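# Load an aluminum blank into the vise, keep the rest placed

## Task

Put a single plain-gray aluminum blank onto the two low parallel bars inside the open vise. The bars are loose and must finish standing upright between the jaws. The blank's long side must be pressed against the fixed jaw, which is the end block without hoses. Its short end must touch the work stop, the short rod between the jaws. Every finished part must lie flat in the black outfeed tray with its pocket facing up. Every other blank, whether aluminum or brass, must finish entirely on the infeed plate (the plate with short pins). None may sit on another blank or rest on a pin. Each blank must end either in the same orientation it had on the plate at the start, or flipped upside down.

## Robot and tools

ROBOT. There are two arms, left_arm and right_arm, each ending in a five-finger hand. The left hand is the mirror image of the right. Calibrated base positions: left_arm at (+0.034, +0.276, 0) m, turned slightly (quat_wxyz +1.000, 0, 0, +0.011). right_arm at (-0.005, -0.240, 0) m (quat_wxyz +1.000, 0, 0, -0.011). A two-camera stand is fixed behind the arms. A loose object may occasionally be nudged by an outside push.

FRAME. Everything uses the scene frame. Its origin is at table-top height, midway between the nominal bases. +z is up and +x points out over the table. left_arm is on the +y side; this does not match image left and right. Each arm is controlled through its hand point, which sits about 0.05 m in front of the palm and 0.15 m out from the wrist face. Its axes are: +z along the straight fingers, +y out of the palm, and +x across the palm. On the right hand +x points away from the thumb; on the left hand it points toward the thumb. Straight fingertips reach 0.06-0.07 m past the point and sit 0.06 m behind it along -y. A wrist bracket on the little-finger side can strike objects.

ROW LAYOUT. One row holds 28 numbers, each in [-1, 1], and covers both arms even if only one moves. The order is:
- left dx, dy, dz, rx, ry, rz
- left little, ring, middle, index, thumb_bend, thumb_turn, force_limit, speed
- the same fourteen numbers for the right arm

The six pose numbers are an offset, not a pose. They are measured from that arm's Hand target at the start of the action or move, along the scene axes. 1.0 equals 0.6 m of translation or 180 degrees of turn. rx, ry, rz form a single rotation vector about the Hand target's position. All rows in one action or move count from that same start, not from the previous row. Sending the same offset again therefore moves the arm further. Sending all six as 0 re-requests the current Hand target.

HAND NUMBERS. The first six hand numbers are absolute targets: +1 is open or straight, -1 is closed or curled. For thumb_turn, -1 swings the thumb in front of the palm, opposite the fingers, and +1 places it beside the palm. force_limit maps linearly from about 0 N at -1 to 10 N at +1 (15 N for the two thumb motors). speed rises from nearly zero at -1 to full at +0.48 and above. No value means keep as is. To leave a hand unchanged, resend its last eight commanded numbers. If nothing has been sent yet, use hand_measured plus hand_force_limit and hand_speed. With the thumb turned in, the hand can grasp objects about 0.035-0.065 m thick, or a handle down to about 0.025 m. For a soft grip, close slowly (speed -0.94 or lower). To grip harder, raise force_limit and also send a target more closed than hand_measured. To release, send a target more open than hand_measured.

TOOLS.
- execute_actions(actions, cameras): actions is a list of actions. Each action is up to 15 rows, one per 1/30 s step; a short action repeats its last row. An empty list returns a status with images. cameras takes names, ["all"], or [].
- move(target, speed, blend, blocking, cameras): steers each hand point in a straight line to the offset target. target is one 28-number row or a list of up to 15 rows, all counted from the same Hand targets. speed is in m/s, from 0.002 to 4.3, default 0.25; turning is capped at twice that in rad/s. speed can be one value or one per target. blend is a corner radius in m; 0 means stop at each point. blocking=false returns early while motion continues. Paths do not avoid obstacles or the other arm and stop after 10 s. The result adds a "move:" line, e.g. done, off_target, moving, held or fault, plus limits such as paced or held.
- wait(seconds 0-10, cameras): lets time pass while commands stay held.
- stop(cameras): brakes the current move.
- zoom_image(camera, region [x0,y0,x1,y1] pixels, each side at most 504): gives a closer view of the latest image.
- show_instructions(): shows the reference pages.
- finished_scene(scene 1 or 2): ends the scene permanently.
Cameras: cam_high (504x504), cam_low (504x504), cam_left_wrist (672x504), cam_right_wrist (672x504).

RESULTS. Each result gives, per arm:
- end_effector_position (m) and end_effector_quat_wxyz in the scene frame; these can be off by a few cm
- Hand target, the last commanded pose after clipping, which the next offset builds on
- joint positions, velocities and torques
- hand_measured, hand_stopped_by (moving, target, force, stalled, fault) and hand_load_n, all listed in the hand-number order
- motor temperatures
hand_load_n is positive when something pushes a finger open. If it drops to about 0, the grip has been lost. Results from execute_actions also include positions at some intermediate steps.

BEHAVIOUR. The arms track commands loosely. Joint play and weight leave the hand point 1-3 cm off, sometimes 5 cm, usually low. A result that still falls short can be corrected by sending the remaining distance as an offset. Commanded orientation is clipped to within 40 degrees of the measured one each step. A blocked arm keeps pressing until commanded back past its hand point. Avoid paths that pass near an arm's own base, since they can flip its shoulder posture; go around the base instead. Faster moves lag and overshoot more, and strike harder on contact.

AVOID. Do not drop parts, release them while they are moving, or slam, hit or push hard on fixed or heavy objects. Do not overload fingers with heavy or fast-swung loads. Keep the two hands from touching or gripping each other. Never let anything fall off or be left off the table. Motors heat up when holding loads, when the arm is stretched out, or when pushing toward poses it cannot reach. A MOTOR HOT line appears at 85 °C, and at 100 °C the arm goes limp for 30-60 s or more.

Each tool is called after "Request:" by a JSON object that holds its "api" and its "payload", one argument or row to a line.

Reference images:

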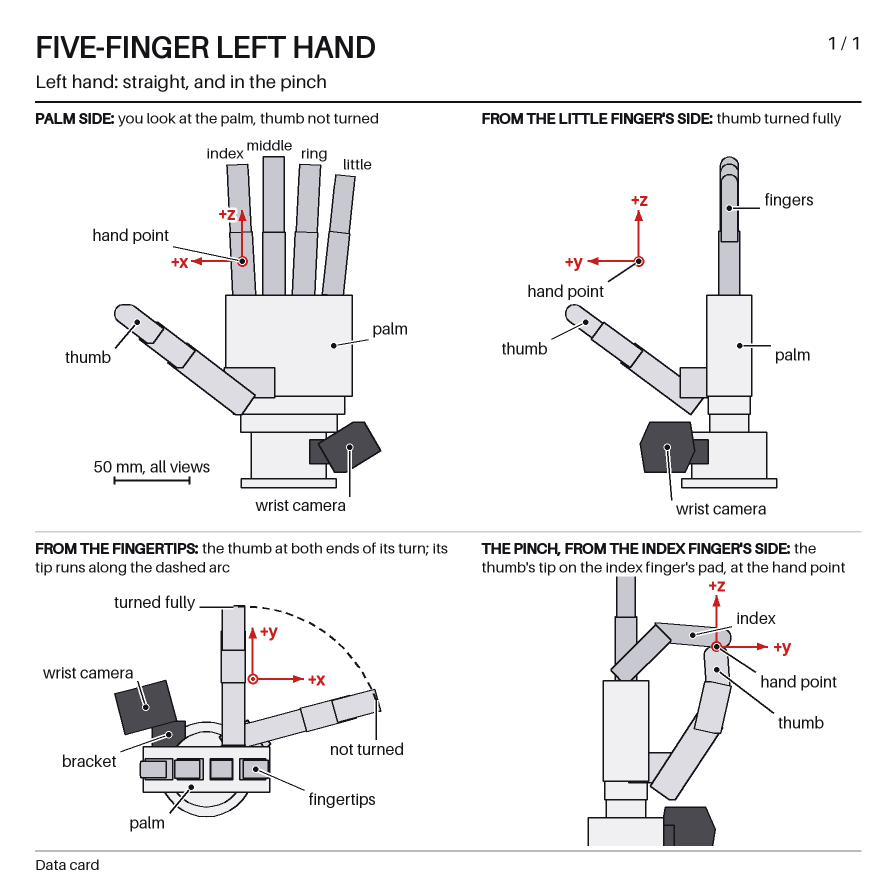

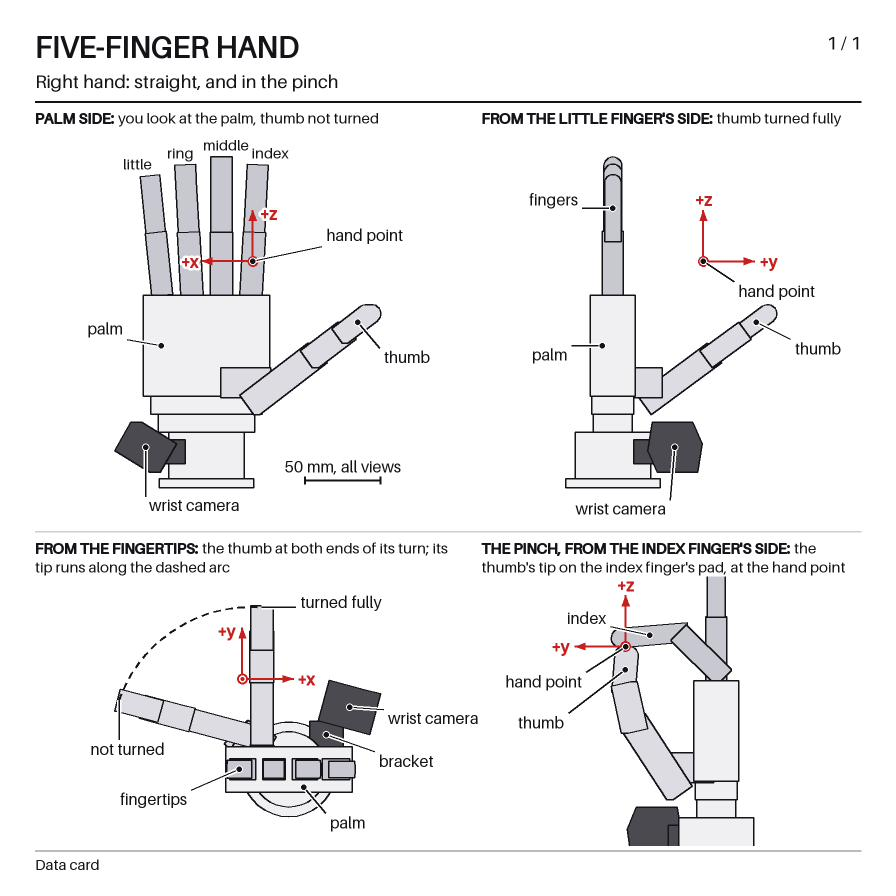

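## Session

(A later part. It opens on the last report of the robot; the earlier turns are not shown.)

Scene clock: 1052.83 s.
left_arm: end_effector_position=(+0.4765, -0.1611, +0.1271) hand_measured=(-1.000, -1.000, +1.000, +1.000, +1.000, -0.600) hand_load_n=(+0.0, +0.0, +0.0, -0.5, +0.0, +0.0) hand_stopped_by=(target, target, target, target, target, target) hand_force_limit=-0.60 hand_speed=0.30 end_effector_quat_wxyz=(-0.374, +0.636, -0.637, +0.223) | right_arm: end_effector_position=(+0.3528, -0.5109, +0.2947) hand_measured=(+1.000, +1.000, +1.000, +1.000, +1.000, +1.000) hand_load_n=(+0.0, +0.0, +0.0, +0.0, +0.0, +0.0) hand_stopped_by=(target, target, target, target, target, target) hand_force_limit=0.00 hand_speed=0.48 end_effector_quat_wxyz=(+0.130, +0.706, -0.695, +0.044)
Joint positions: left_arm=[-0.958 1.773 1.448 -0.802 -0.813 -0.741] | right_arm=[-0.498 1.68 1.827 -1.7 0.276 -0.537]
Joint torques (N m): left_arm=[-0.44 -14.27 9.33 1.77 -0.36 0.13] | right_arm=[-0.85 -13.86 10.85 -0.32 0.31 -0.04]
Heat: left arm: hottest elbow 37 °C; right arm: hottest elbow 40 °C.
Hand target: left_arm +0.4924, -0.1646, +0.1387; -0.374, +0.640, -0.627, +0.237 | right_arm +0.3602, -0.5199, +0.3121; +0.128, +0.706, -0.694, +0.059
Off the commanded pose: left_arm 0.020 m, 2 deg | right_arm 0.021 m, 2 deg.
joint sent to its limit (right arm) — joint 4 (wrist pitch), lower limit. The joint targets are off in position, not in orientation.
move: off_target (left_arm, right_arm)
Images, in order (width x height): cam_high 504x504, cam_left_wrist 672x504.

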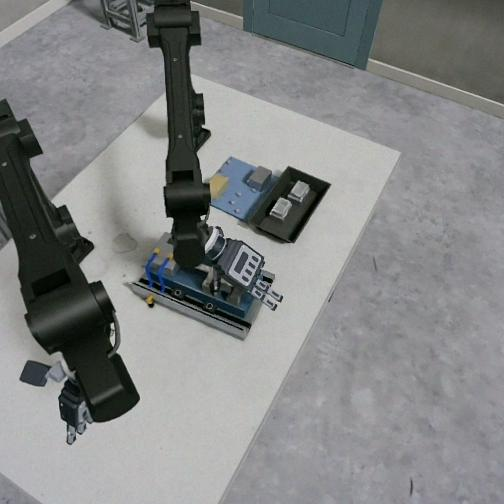

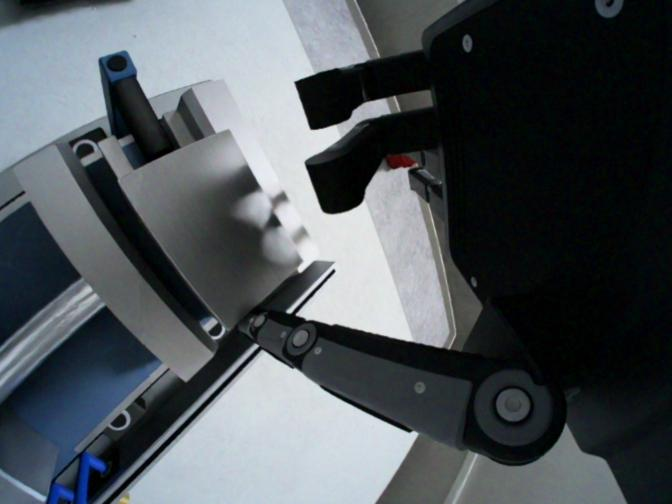

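Request:
{"api": "move", "payload": {
  "target": [
    [0.022,0.004,0.008,0,0,0,-1,-1,1,1,1,-0.6,-0.6,0.3,0,0,0,0,0,0,1,1,1,1,1,1,0,0.48]
  ],
  "cameras": ["cam_left_wrist","cam_high"],
  "speed": 0.08
}}

Request:
{"api": "zoom_image", "payload": {
  "camera": "cam_high",
  "region": [198, 235, 268, 305]
}}

Scene clock: 1056.87 s.
left_arm: end_effector_position=(+0.4831, -0.1557, +0.1229) hand_measured=(-1.000, -1.000, +1.000, +1.000, +1.000, -0.600) hand_load_n=(+0.5, +0.0, +0.0, +0.0, +0.0, +1.0) hand_stopped_by=(target, target, target, target, target, target) hand_force_limit=-0.60 hand_speed=0.30 end_effector_quat_wxyz=(-0.373, +0.636, -0.640, +0.217) | right_arm: end_effector_position=(+0.3528, -0.5109, +0.2947) hand_measured=(+1.000, +1.000, +1.000, +1.000, +1.000, +1.000) hand_load_n=(+0.0, +0.0, +0.0, +0.0, +0.0, -0.5) hand_stopped_by=(target, target, target, target, target, target) hand_force_limit=0.00 hand_speed=0.48 end_effector_quat_wxyz=(+0.130, +0.706, -0.695, +0.044)
Joint positions: left_arm=[-0.941 1.779 1.448 -0.792 -0.8 -0.72] | right_arm=[-0.498 1.68 1.827 -1.7 0.276 -0.537]
Joint torques (N m): left_arm=[-0.09 -14.27 11.21 1.59 -0.43 0.19] | right_arm=[-0.67 -13.45 10.81 -0.25 0.36 -0.05]
Heat: left arm: hottest elbow 38 °C; right arm: hottest elbow 40 °C.
Hand target: left_arm +0.5056, -0.1622, +0.1435; -0.374, +0.640, -0.627, +0.237 | right_arm +0.3602, -0.5199, +0.3121; +0.128, +0.706, -0.694, +0.059
Off the commanded pose: left_arm 0.031 m, 3 deg | right_arm 0.021 m, 2 deg.
joint sent to its limit (right arm) — joint 4 (wrist pitch), lower limit. The joint targets are off in position, not in orientation.
move: off_target (left_arm, right_arm)
Images, in order (width x height): cam_high 504x504, cam_left_wrist 672x504.

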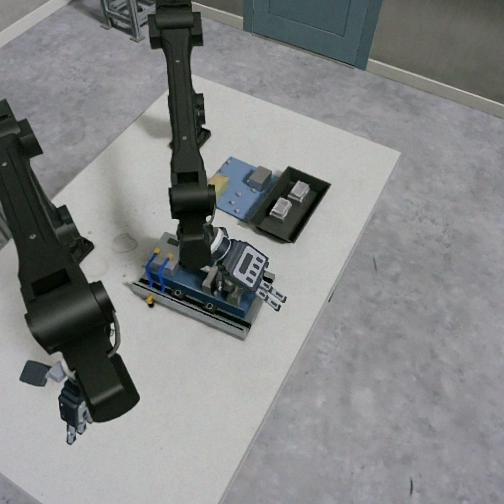

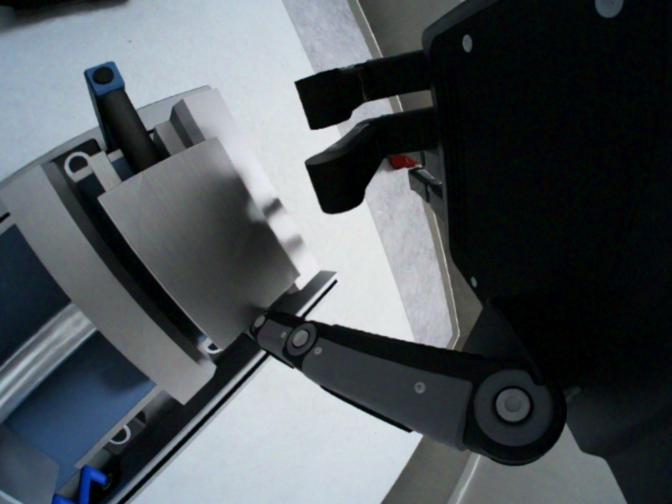

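Scaled by 7.200 from the camera's 504x504 image, which has a finer 720x720 frame.

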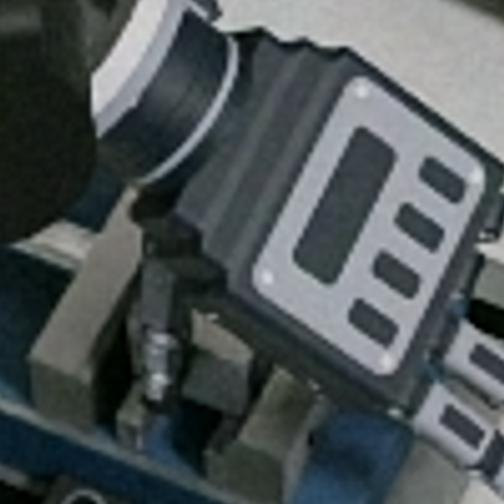

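Request:
{"api": "move", "payload": {
  "target": [
    [0.0,0.0,0.0,0,0,0,-1,-1,1,1,1,-1,-0.5,-0.85,0,0,0,0,0,0,1,1,1,1,1,1,0,0.48]
  ],
  "cameras": ["cam_left_wrist","cam_high"],
  "speed": 0.08
}}

Request:
{"api": "zoom_image", "payload": {
  "camera": "cam_high",
  "region": [198, 235, 268, 305]
}}

Request:
{"api": "zoom_image", "payload": {
  "camera": "cam_left_wrist",
  "region": [60, 40, 320, 360]
}}

Scene clock: 1064.30 s.
left_arm: end_effector_position=(+0.4841, -0.1568, +0.1212) hand_measured=(-1.000, -1.000, +1.000, +1.000, +1.000, -0.734) hand_load_n=(+0.0, +0.0, -0.5, +0.0, +0.0, +3.0) hand_stopped_by=(target, target, target, target, target, force) hand_force_limit=-0.50 hand_speed=-0.85 end_effector_quat_wxyz=(-0.371, +0.637, -0.640, +0.219) | right_arm: end_effector_position=(+0.3528, -0.5109, +0.2947) hand_measured=(+1.000, +1.000, +1.000, +1.000, +1.000, +1.000) hand_load_n=(+0.0, +0.0, +0.0, +0.0, +0.5, +0.0) hand_stopped_by=(target, target, target, target, target, target) hand_force_limit=0.00 hand_speed=0.48 end_effector_quat_wxyz=(+0.130, +0.706, -0.695, +0.044)
Joint positions: left_arm=[-0.939 1.782 1.448 -0.786 -0.796 -0.72] | right_arm=[-0.498 1.68 1.827 -1.7 0.276 -0.537]
Joint torques (N m): left_arm=[-0.21 -14.56 11.21 1.43 -0.61 0.2] | right_arm=[-0.5 -13.92 10.85 -0.28 0.33 -0.06]
Heat: left arm: hottest elbow 38 °C; right arm: hottest elbow 40 °C.
Hand target: left_arm +0.5056, -0.1622, +0.1435; -0.374, +0.640, -0.627, +0.237 | right_arm +0.3602, -0.5199, +0.3121; +0.128, +0.706, -0.694, +0.059
Off the commanded pose: left_arm 0.031 m, 3 deg | right_arm 0.021 m, 2 deg.
joint sent to its limit (right arm) — joint 4 (wrist pitch), lower limit. The joint targets are off in position, not in orientation.
move: off_target (left_arm, right_arm)
Images, in order (width x height): cam_high 504x504, cam_left_wrist 672x504.

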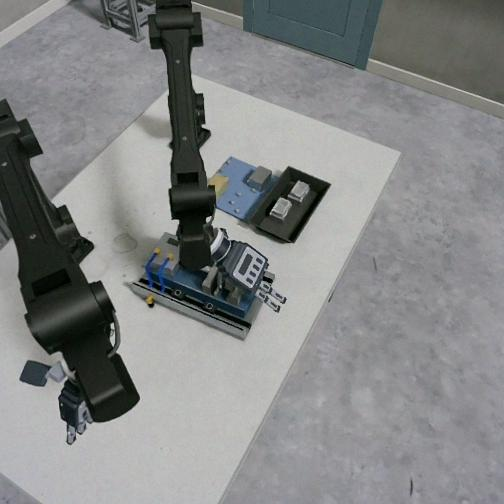

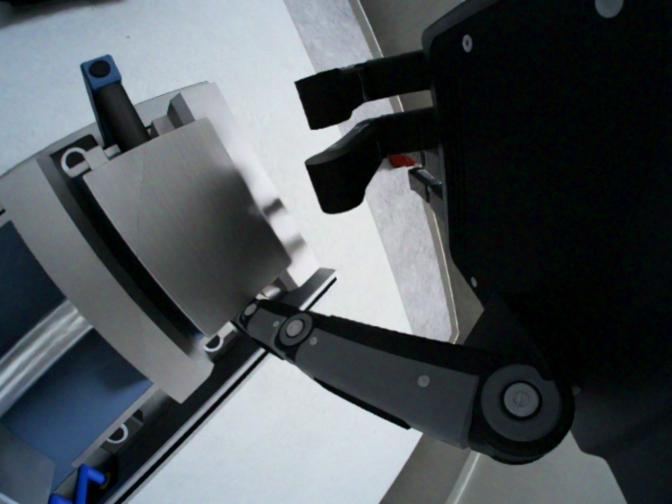

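Scaled by 7.200 from the camera's 504x504 image, which has a finer 720x720 frame.

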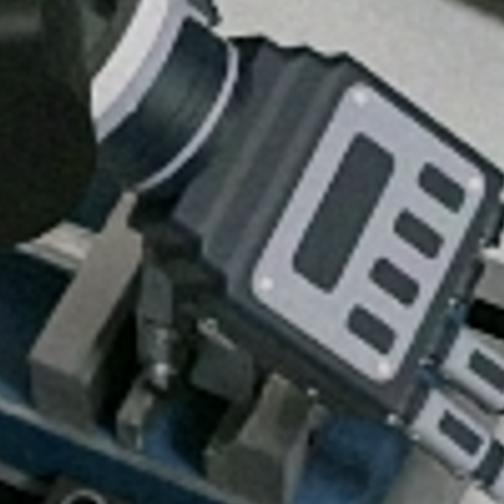

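Scaled by 1.575 from the camera's 672x504 image, which has a finer 960x720 frame.

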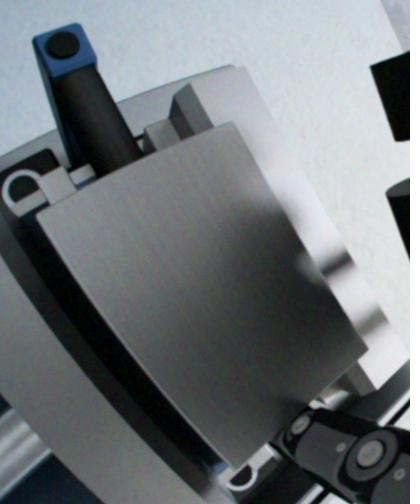

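Request:
{"api": "move", "payload": {
  "target": [
    [0,0,0,0,0,0,-1,-1,1,1,1,-0.6,-0.5,0.3,0,0,0,0,0,0,1,1,1,1,1,1,0,0.48],
    [0,-0.02,0.2,0,0,0,-1,-1,1,1,1,-0.6,-0.5,0.3,0,0,0,0,0,0,1,1,1,1,1,1,0,0.48],
    [-0.05,0.3,0.2,0,0,0,-1,-1,1,1,1,-1,-0.5,0.3,0,0,0,0,0,0,1,1,1,1,1,1,0,0.48]
  ],
  "cameras": ["cam_left_wrist","cam_high"],
  "speed": 0.1
}}

Request:
{"api": "zoom_image", "payload": {
  "camera": "cam_high",
  "region": [210, 250, 255, 295]
}}

Request:
{"api": "zoom_image", "payload": {
  "camera": "cam_left_wrist",
  "region": [80, 160, 340, 420]
}}

Scene clock: 1077.93 s.
left_arm: end_effector_position=(+0.4710, +0.0200, +0.2468) hand_measured=(-1.000, -1.000, +1.000, +1.000, +1.000, -1.000) hand_load_n=(+0.0, +0.0, +0.0, +0.0, +0.0, +0.0) hand_stopped_by=(target, target, target, target, target, target) hand_force_limit=-0.50 hand_speed=0.30 end_effector_quat_wxyz=(-0.370, +0.643, -0.635, +0.216) | right_arm: end_effector_position=(+0.3528, -0.5109, +0.2947) hand_measured=(+1.000, +1.000, +1.000, +1.000, +1.000, +1.000) hand_load_n=(+0.0, +0.0, +0.0, +0.0, +0.0, +0.5) hand_stopped_by=(target, target, target, target, target, target) hand_force_limit=0.00 hand_speed=0.48 end_effector_quat_wxyz=(+0.130, +0.706, -0.695, +0.044)
Joint positions: left_arm=[-0.709 1.34 1.252 -0.864 -0.682 -0.474] | right_arm=[-0.498 1.68 1.827 -1.7 0.276 -0.537]
Joint torques (N m): left_arm=[-0.56 -10.81 8.55 2.03 -0.26 0.13] | right_arm=[-0.85 -13.51 10.74 -0.32 0.32 -0.08]
Heat: left arm: hottest elbow 39 °C; right arm: hottest elbow 40 °C.
Hand target: left_arm +0.4756, +0.0178, +0.2635; -0.374, +0.640, -0.627, +0.237 | right_arm +0.3602, -0.5199, +0.3121; +0.128, +0.706, -0.694, +0.059
Off the commanded pose: left_arm 0.017 m, 3 deg | right_arm 0.021 m, 2 deg.
joint sent to its limit (right arm) — joint 4 (wrist pitch), lower limit. The joint targets are off in position, not in orientation.
move: off_target (left_arm, right_arm); target 3's new numbers were sent with left_arm's hand 0.017 m and 3 deg from that target
Images, in order (width x height): cam_high 504x504, cam_left_wrist 672x504.

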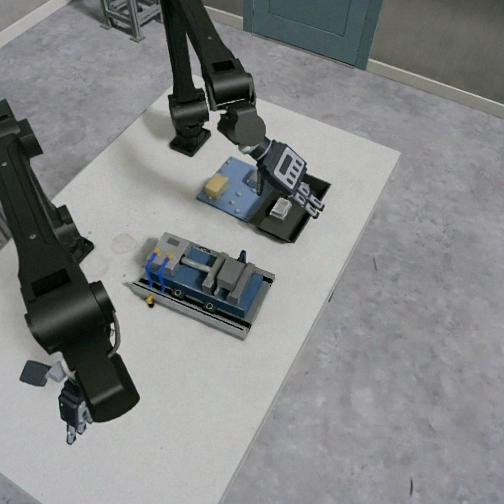

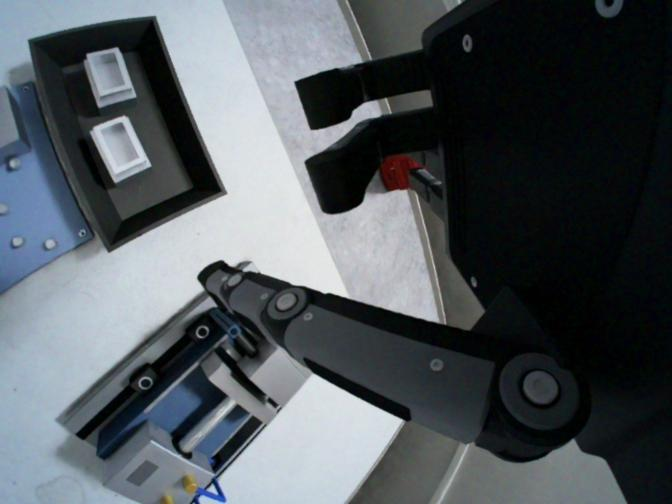

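Scaled by 11.200 from the camera's 504x504 image, which has a finer 720x720 frame.

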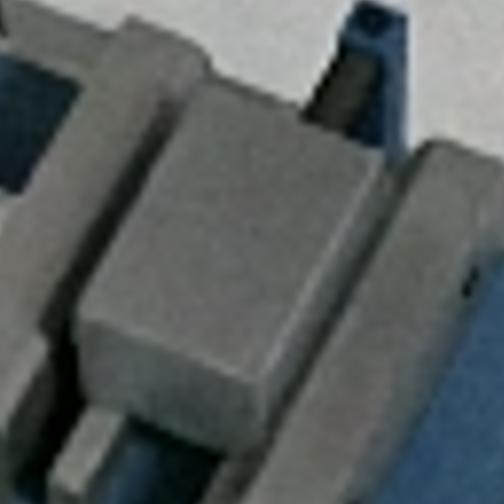

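Scaled by 1.938 from the camera's 672x504 image, which has a finer 960x720 frame.

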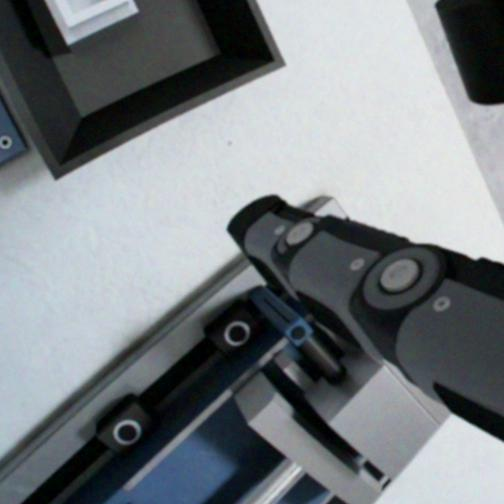

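Request:
{"api": "move", "payload": {
  "target": [
    [-0.04,-0.26,-0.06,0,0,0,-1,-1,1,1,1,-1,-0.5,0.3,0,0,0,0,0,0,1,1,1,1,1,1,0,0.48]
  ],
  "cameras": ["cam_left_wrist","cam_high"],
  "speed": 0.15
}}

Request:
{"api": "zoom_image", "payload": {
  "camera": "cam_high",
  "region": [195, 235, 255, 295]
}}

Request:
{"api": "zoom_image", "payload": {
  "camera": "cam_left_wrist",
  "region": [120, 100, 340, 320]
}}

Scene clock: 1102.50 s.
left_arm: end_effector_position=(+0.4408, -0.1257, +0.1997) hand_measured=(-1.000, -1.000, +1.000, +1.000, +1.000, -1.000) hand_load_n=(+0.0, +0.0, +0.0, +0.0, -0.5, +0.0) hand_stopped_by=(target, target, target, target, target, target) hand_force_limit=-0.50 hand_speed=0.30 end_effector_quat_wxyz=(-0.374, +0.635, -0.642, +0.213) | right_arm: end_effector_position=(+0.3528, -0.5109, +0.2947) hand_measured=(+1.000, +1.000, +1.000, +1.000, +1.000, +1.000) hand_load_n=(+0.0, +0.0, +0.0, +0.0, +0.0, +0.0) hand_stopped_by=(target, target, target, target, target, target) hand_force_limit=0.00 hand_speed=0.48 end_effector_quat_wxyz=(+0.130, +0.706, -0.695, +0.044)
Joint positions: left_arm=[-0.972 1.615 1.445 -0.992 -0.814 -0.76] | right_arm=[-0.498 1.68 1.827 -1.7 0.276 -0.537]
Joint torques (N m): left_arm=[-1.73 -12.81 12.38 0.66 -0.85 -0.07] | right_arm=[-1.03 -13.39 10.84 -0.29 0.32 -0.07]
Heat: left arm: hottest elbow 38 °C; right arm: hottest elbow 40 °C.
Hand target: left_arm +0.4516, -0.1382, +0.2275; -0.374, +0.640, -0.627, +0.237 | right_arm +0.3602, -0.5199, +0.3121; +0.128, +0.706, -0.694, +0.059
Off the commanded pose: left_arm 0.032 m, 3 deg | right_arm 0.021 m, 2 deg.
joint sent to its limit (right arm) — joint 4 (wrist pitch), lower limit. The joint targets are off in position, not in orientation.
move: off_target (left_arm, right_arm)
Images, in order (width x height): cam_high 504x504, cam_left_wrist 672x504.

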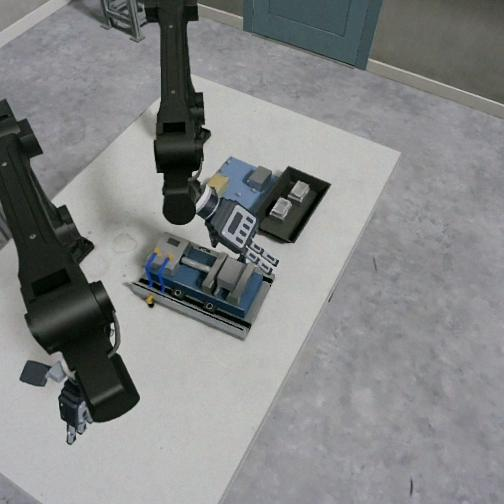

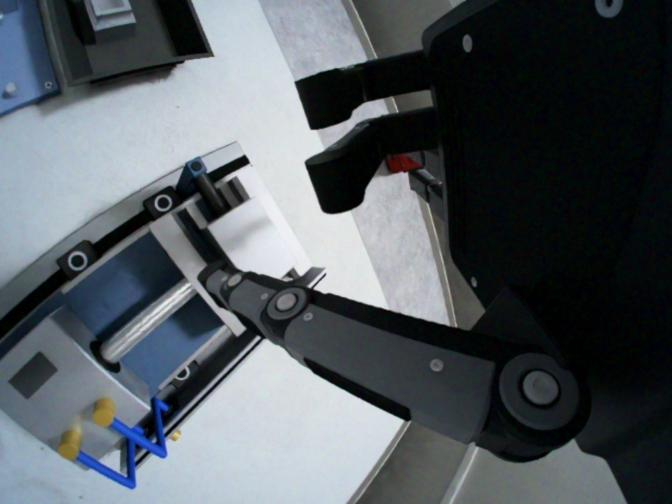

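Scaled by 8.400 from the camera's 504x504 image, which has a finer 720x720 frame.

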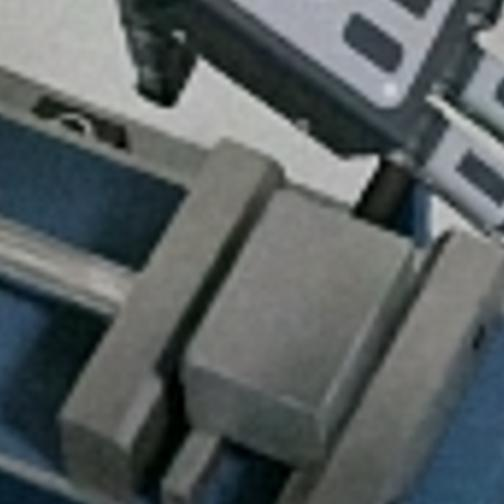

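Scaled by 2.291 from the camera's 672x504 image, which has a finer 960x720 frame.

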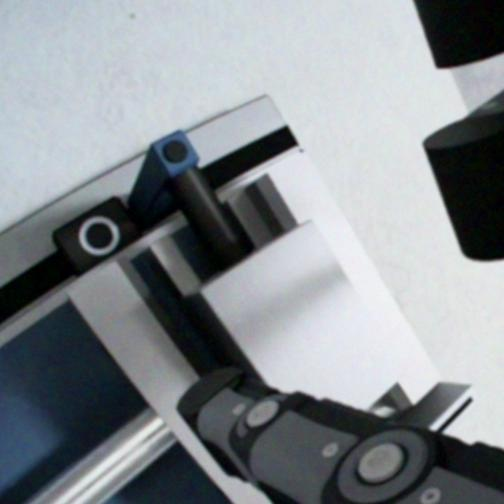

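Request:
{"api": "move", "payload": {
  "target": [
    [0.016,-0.013,-0.1575,0,0,0,-1,-1,1,1,1,-1,-0.5,0.3,0,0,0,0,0,0,1,1,1,1,1,1,0,0.48]
  ],
  "speed": 0.08
}}

Request:
{"api": "move", "payload": {
  "target": [
    [0,0,0,0,0,0,-1,-1,1,1,0.3,-1,-0.3,-0.85,0,0,0,0,0,0,1,1,1,1,1,1,0,0.48]
  ],
  "cameras": ["cam_left_wrist","cam_high"]
}}

Request:
{"api": "zoom_image", "payload": {
  "camera": "cam_high",
  "region": [205, 250, 255, 300]
}}

Request:
{"api": "zoom_image", "payload": {
  "camera": "cam_left_wrist",
  "region": [120, 100, 340, 320]
}}

Scene clock: 1113.53 s.
left_arm: end_effector_position=(+0.4527, -0.1423, +0.1248) hand_measured=(-1.000, -1.000, +1.000, +1.000, +1.000, -1.000) hand_load_n=(+0.0, +0.0, +0.0, +0.0, +0.0, +0.0) hand_stopped_by=(target, target, target, target, target, target) hand_force_limit=-0.50 hand_speed=0.30 end_effector_quat_wxyz=(-0.372, +0.637, -0.637, +0.223) | right_arm: end_effector_position=(+0.3528, -0.5109, +0.2947) hand_measured=(+1.000, +1.000, +1.000, +1.000, +1.000, +1.000) hand_load_n=(+0.0, +0.0, +0.0, +0.0, +0.0, +0.0) hand_stopped_by=(target, target, target, target, target, target) hand_force_limit=0.00 hand_speed=0.48 end_effector_quat_wxyz=(+0.130, +0.706, -0.695, +0.044)
Joint positions: left_arm=[-0.972 1.704 1.35 -0.785 -0.814 -0.76] | right_arm=[-0.498 1.68 1.827 -1.7 0.276 -0.537]
Joint torques (N m): left_arm=[-1.2 -13.45 7.88 1.7 -0.76 -0.01] | right_arm=[-0.44 -13.68 10.7 -0.35 0.33 -0.06]
Heat: left arm: hottest elbow 38 °C; right arm: hottest elbow 40 °C.
Hand target: left_arm +0.4612, -0.1460, +0.1330; -0.374, +0.640, -0.627, +0.237 | right_arm +0.3602, -0.5199, +0.3121; +0.128, +0.706, -0.694, +0.059
Off the commanded pose: left_arm 0.012 m, 2 deg | right_arm 0.021 m, 2 deg.
joint sent to its limit (right arm) — joint 4 (wrist pitch), lower limit. The joint targets are off in position, not in orientation.
move: off_target (left_arm, right_arm)

Scene clock: 1115.30 s.
left_arm: end_effector_position=(+0.4474, -0.1439, +0.1226) hand_measured=(-1.000, -1.000, +1.000, +1.000, +0.762, -1.000) hand_load_n=(+0.0, +0.0, +0.0, +0.0, +4.0, +0.0) hand_stopped_by=(target, target, target, target, force, target) hand_force_limit=-0.30 hand_speed=-0.85 end_effector_quat_wxyz=(-0.373, +0.630, -0.644, +0.221) | right_arm: end_effector_position=(+0.3528, -0.5109, +0.2947) hand_measured=(+1.000, +1.000, +1.000, +1.000, +1.000, +1.000) hand_load_n=(+0.0, +0.0, +0.0, +0.0, +0.0, +0.0) hand_stopped_by=(target, target, target, target, target, target) hand_force_limit=0.00 hand_speed=0.48 end_effector_quat_wxyz=(+0.130, +0.706, -0.695, +0.044)
Joint positions: left_arm=[-0.981 1.704 1.346 -0.786 -0.814 -0.751] | right_arm=[-0.498 1.68 1.827 -1.7 0.276 -0.537]
Joint torques (N m): left_arm=[-0.62 -13.51 8.24 1.73 -0.76 -0.01] | right_arm=[-0.56 -13.51 10.77 -0.28 0.33 -0.07]
Heat: left arm: hottest elbow 38 °C; right arm: hottest elbow 40 °C.
Hand target: left_arm +0.4612, -0.1460, +0.1330; -0.374, +0.640, -0.627, +0.237 | right_arm +0.3602, -0.5199, +0.3121; +0.128, +0.706, -0.694, +0.059
Off the commanded pose: left_arm 0.017 m, 3 deg | right_arm 0.021 m, 2 deg.
joint sent to its limit (right arm) — joint 4 (wrist pitch), lower limit. The joint targets are off in position, not in orientation.
move: off_target (left_arm, right_arm)
Images, in order (width x height): cam_high 504x504, cam_left_wrist 672x504.

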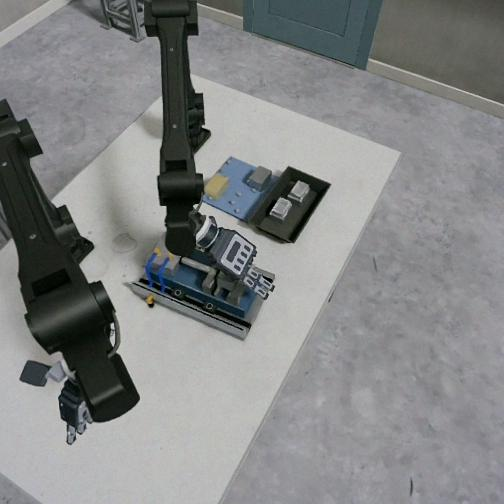

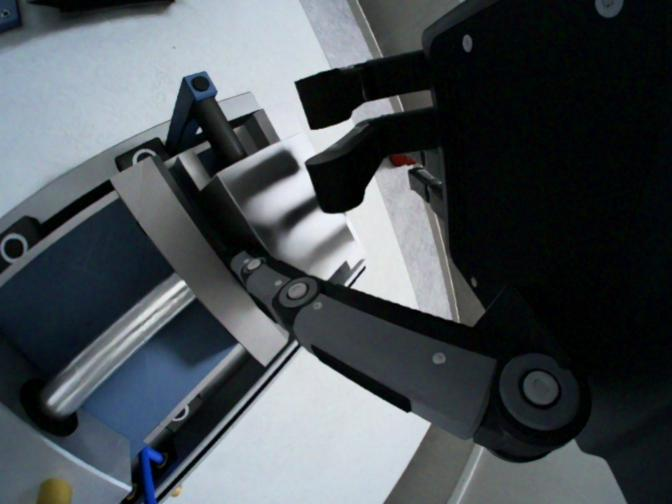

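Scaled by 10.080 from the camera's 504x504 image, which has a finer 720x720 frame.

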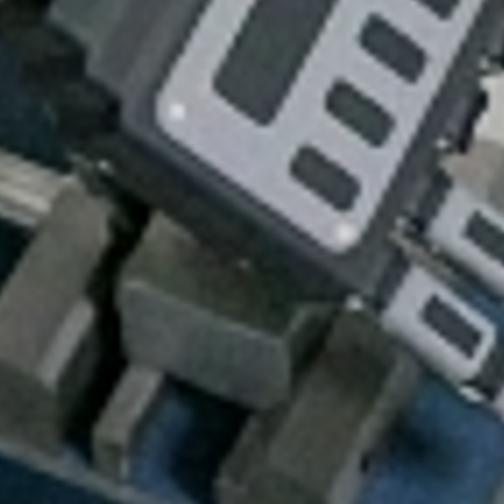

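Scaled by 2.291 from the camera's 672x504 image, which has a finer 960x720 frame.

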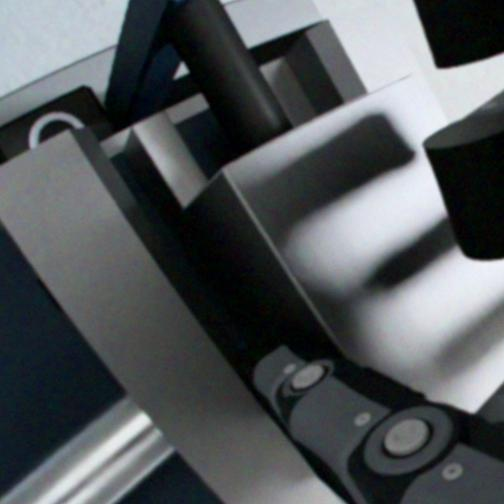

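Request:
{"api": "move", "payload": {
  "target": [
    [0,0,0,0,0,0,-1,-1,1,1,1,-1,-0.5,0.3,0,0,0,0,0,0,1,1,1,1,1,1,0,0.48],
    [-0.01,-0.0,0.2,0,0,0,-1,-1,1,1,1,-1,-0.5,0.3,0,0,0,0,0,0,1,1,1,1,1,1,0,0.48],
    [-0.05,0.35,0.3,0,0,0,-1,-1,1,1,1,-1,-0.5,0.3,0,0,0,0,0,0,1,1,1,1,1,1,0,0.48]
  ],
  "cameras": ["all"],
  "speed": 0.12
}}

Request:
{"api": "zoom_image", "payload": {
  "camera": "cam_high",
  "region": [210, 250, 255, 295]
}}

Request:
{"api": "zoom_image", "payload": {
  "camera": "cam_low",
  "region": [0, 180, 120, 300]
}}

Scene clock: 1125.87 s.
left_arm: end_effector_position=(+0.4270, +0.0653, +0.2997) hand_measured=(-1.000, -1.000, +1.000, +1.000, +1.000, -1.000) hand_load_n=(+0.0, +0.0, +0.0, +0.0, +0.0, +0.0) hand_stopped_by=(target, target, target, target, target, target) hand_force_limit=-0.50 hand_speed=0.30 end_effector_quat_wxyz=(-0.370, +0.643, -0.634, +0.219) | right_arm: end_effector_position=(+0.3528, -0.5109, +0.2947) hand_measured=(+1.000, +1.000, +1.000, +1.000, +1.000, +1.000) hand_load_n=(+0.0, +0.0, +0.0, +0.0, +0.0, +0.0) hand_stopped_by=(target, target, target, target, target, target) hand_force_limit=0.00 hand_speed=0.48 end_effector_quat_wxyz=(+0.130, +0.706, -0.695, +0.044)
Joint positions: left_arm=[-0.689 1.168 1.24 -1.006 -0.67 -0.454] | right_arm=[-0.498 1.68 1.827 -1.7 0.276 -0.537]
Joint torques (N m): left_arm=[-0.56 -8.12 8.66 2.06 -0.24 0.14] | right_arm=[-0.79 -13.63 10.84 -0.1 0.31 -0.04]
Heat: left arm: hottest elbow 37 °C; right arm: hottest elbow 40 °C.
Hand target: left_arm +0.4312, +0.0640, +0.3130; -0.374, +0.640, -0.627, +0.237 | right_arm +0.3602, -0.5199, +0.3121; +0.128, +0.706, -0.694, +0.059
Off the commanded pose: left_arm 0.014 m, 2 deg | right_arm 0.021 m, 2 deg.
joint sent to its limit (right arm) — joint 4 (wrist pitch), lower limit. The joint targets are off in position, not in orientation.
move: off_target (left_arm, right_arm)

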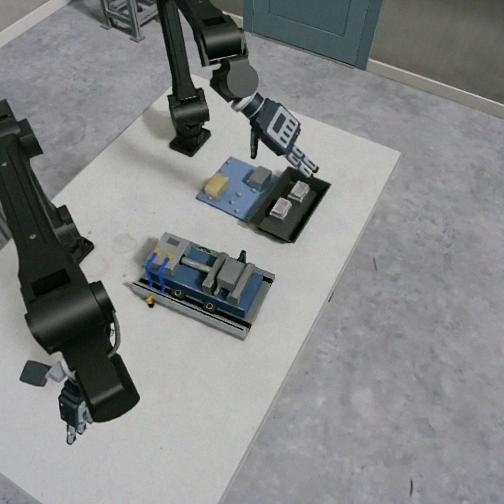

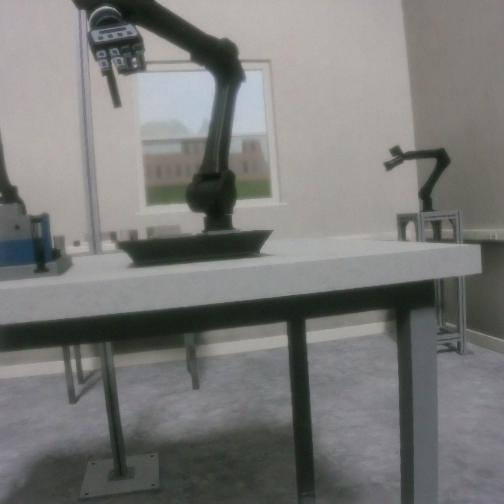

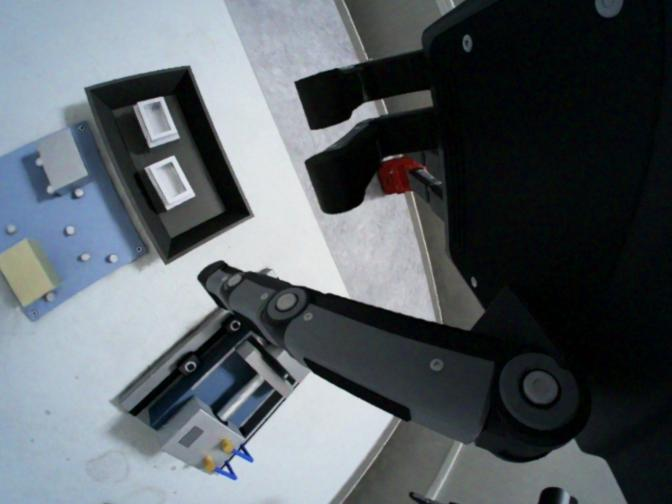

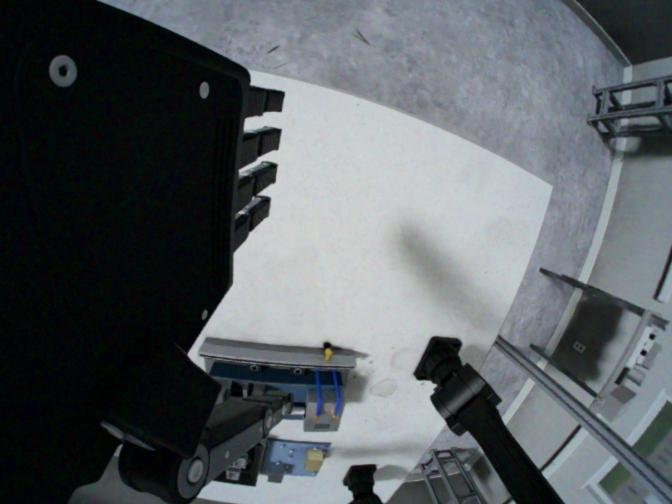

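Scaled by 11.200 from the camera's 504x504 image, which has a finer 720x720 frame.

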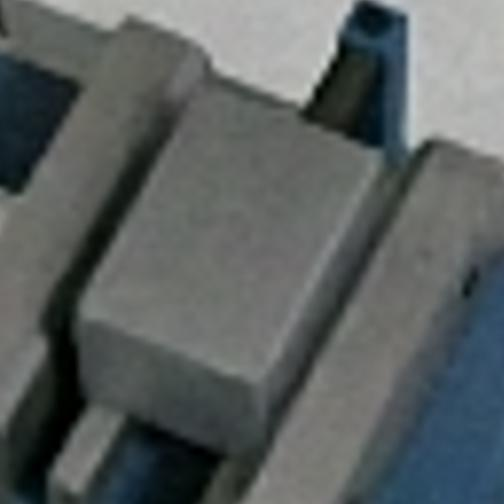

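Scaled by 4.200 from the camera's 504x504 image, which has a finer 720x720 frame.

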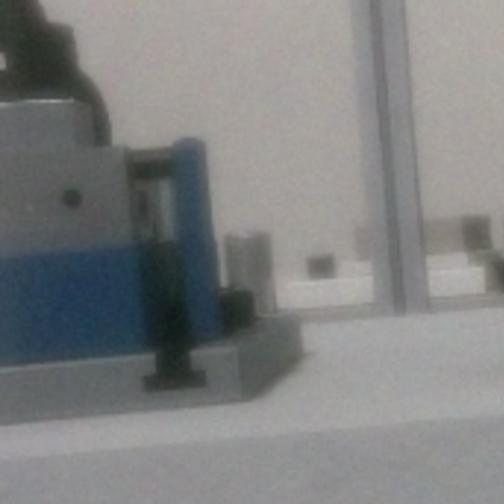

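Request:
{"api": "finished_scene", "payload": {
  "scene": 1
}}

The scene is finished: the task was done.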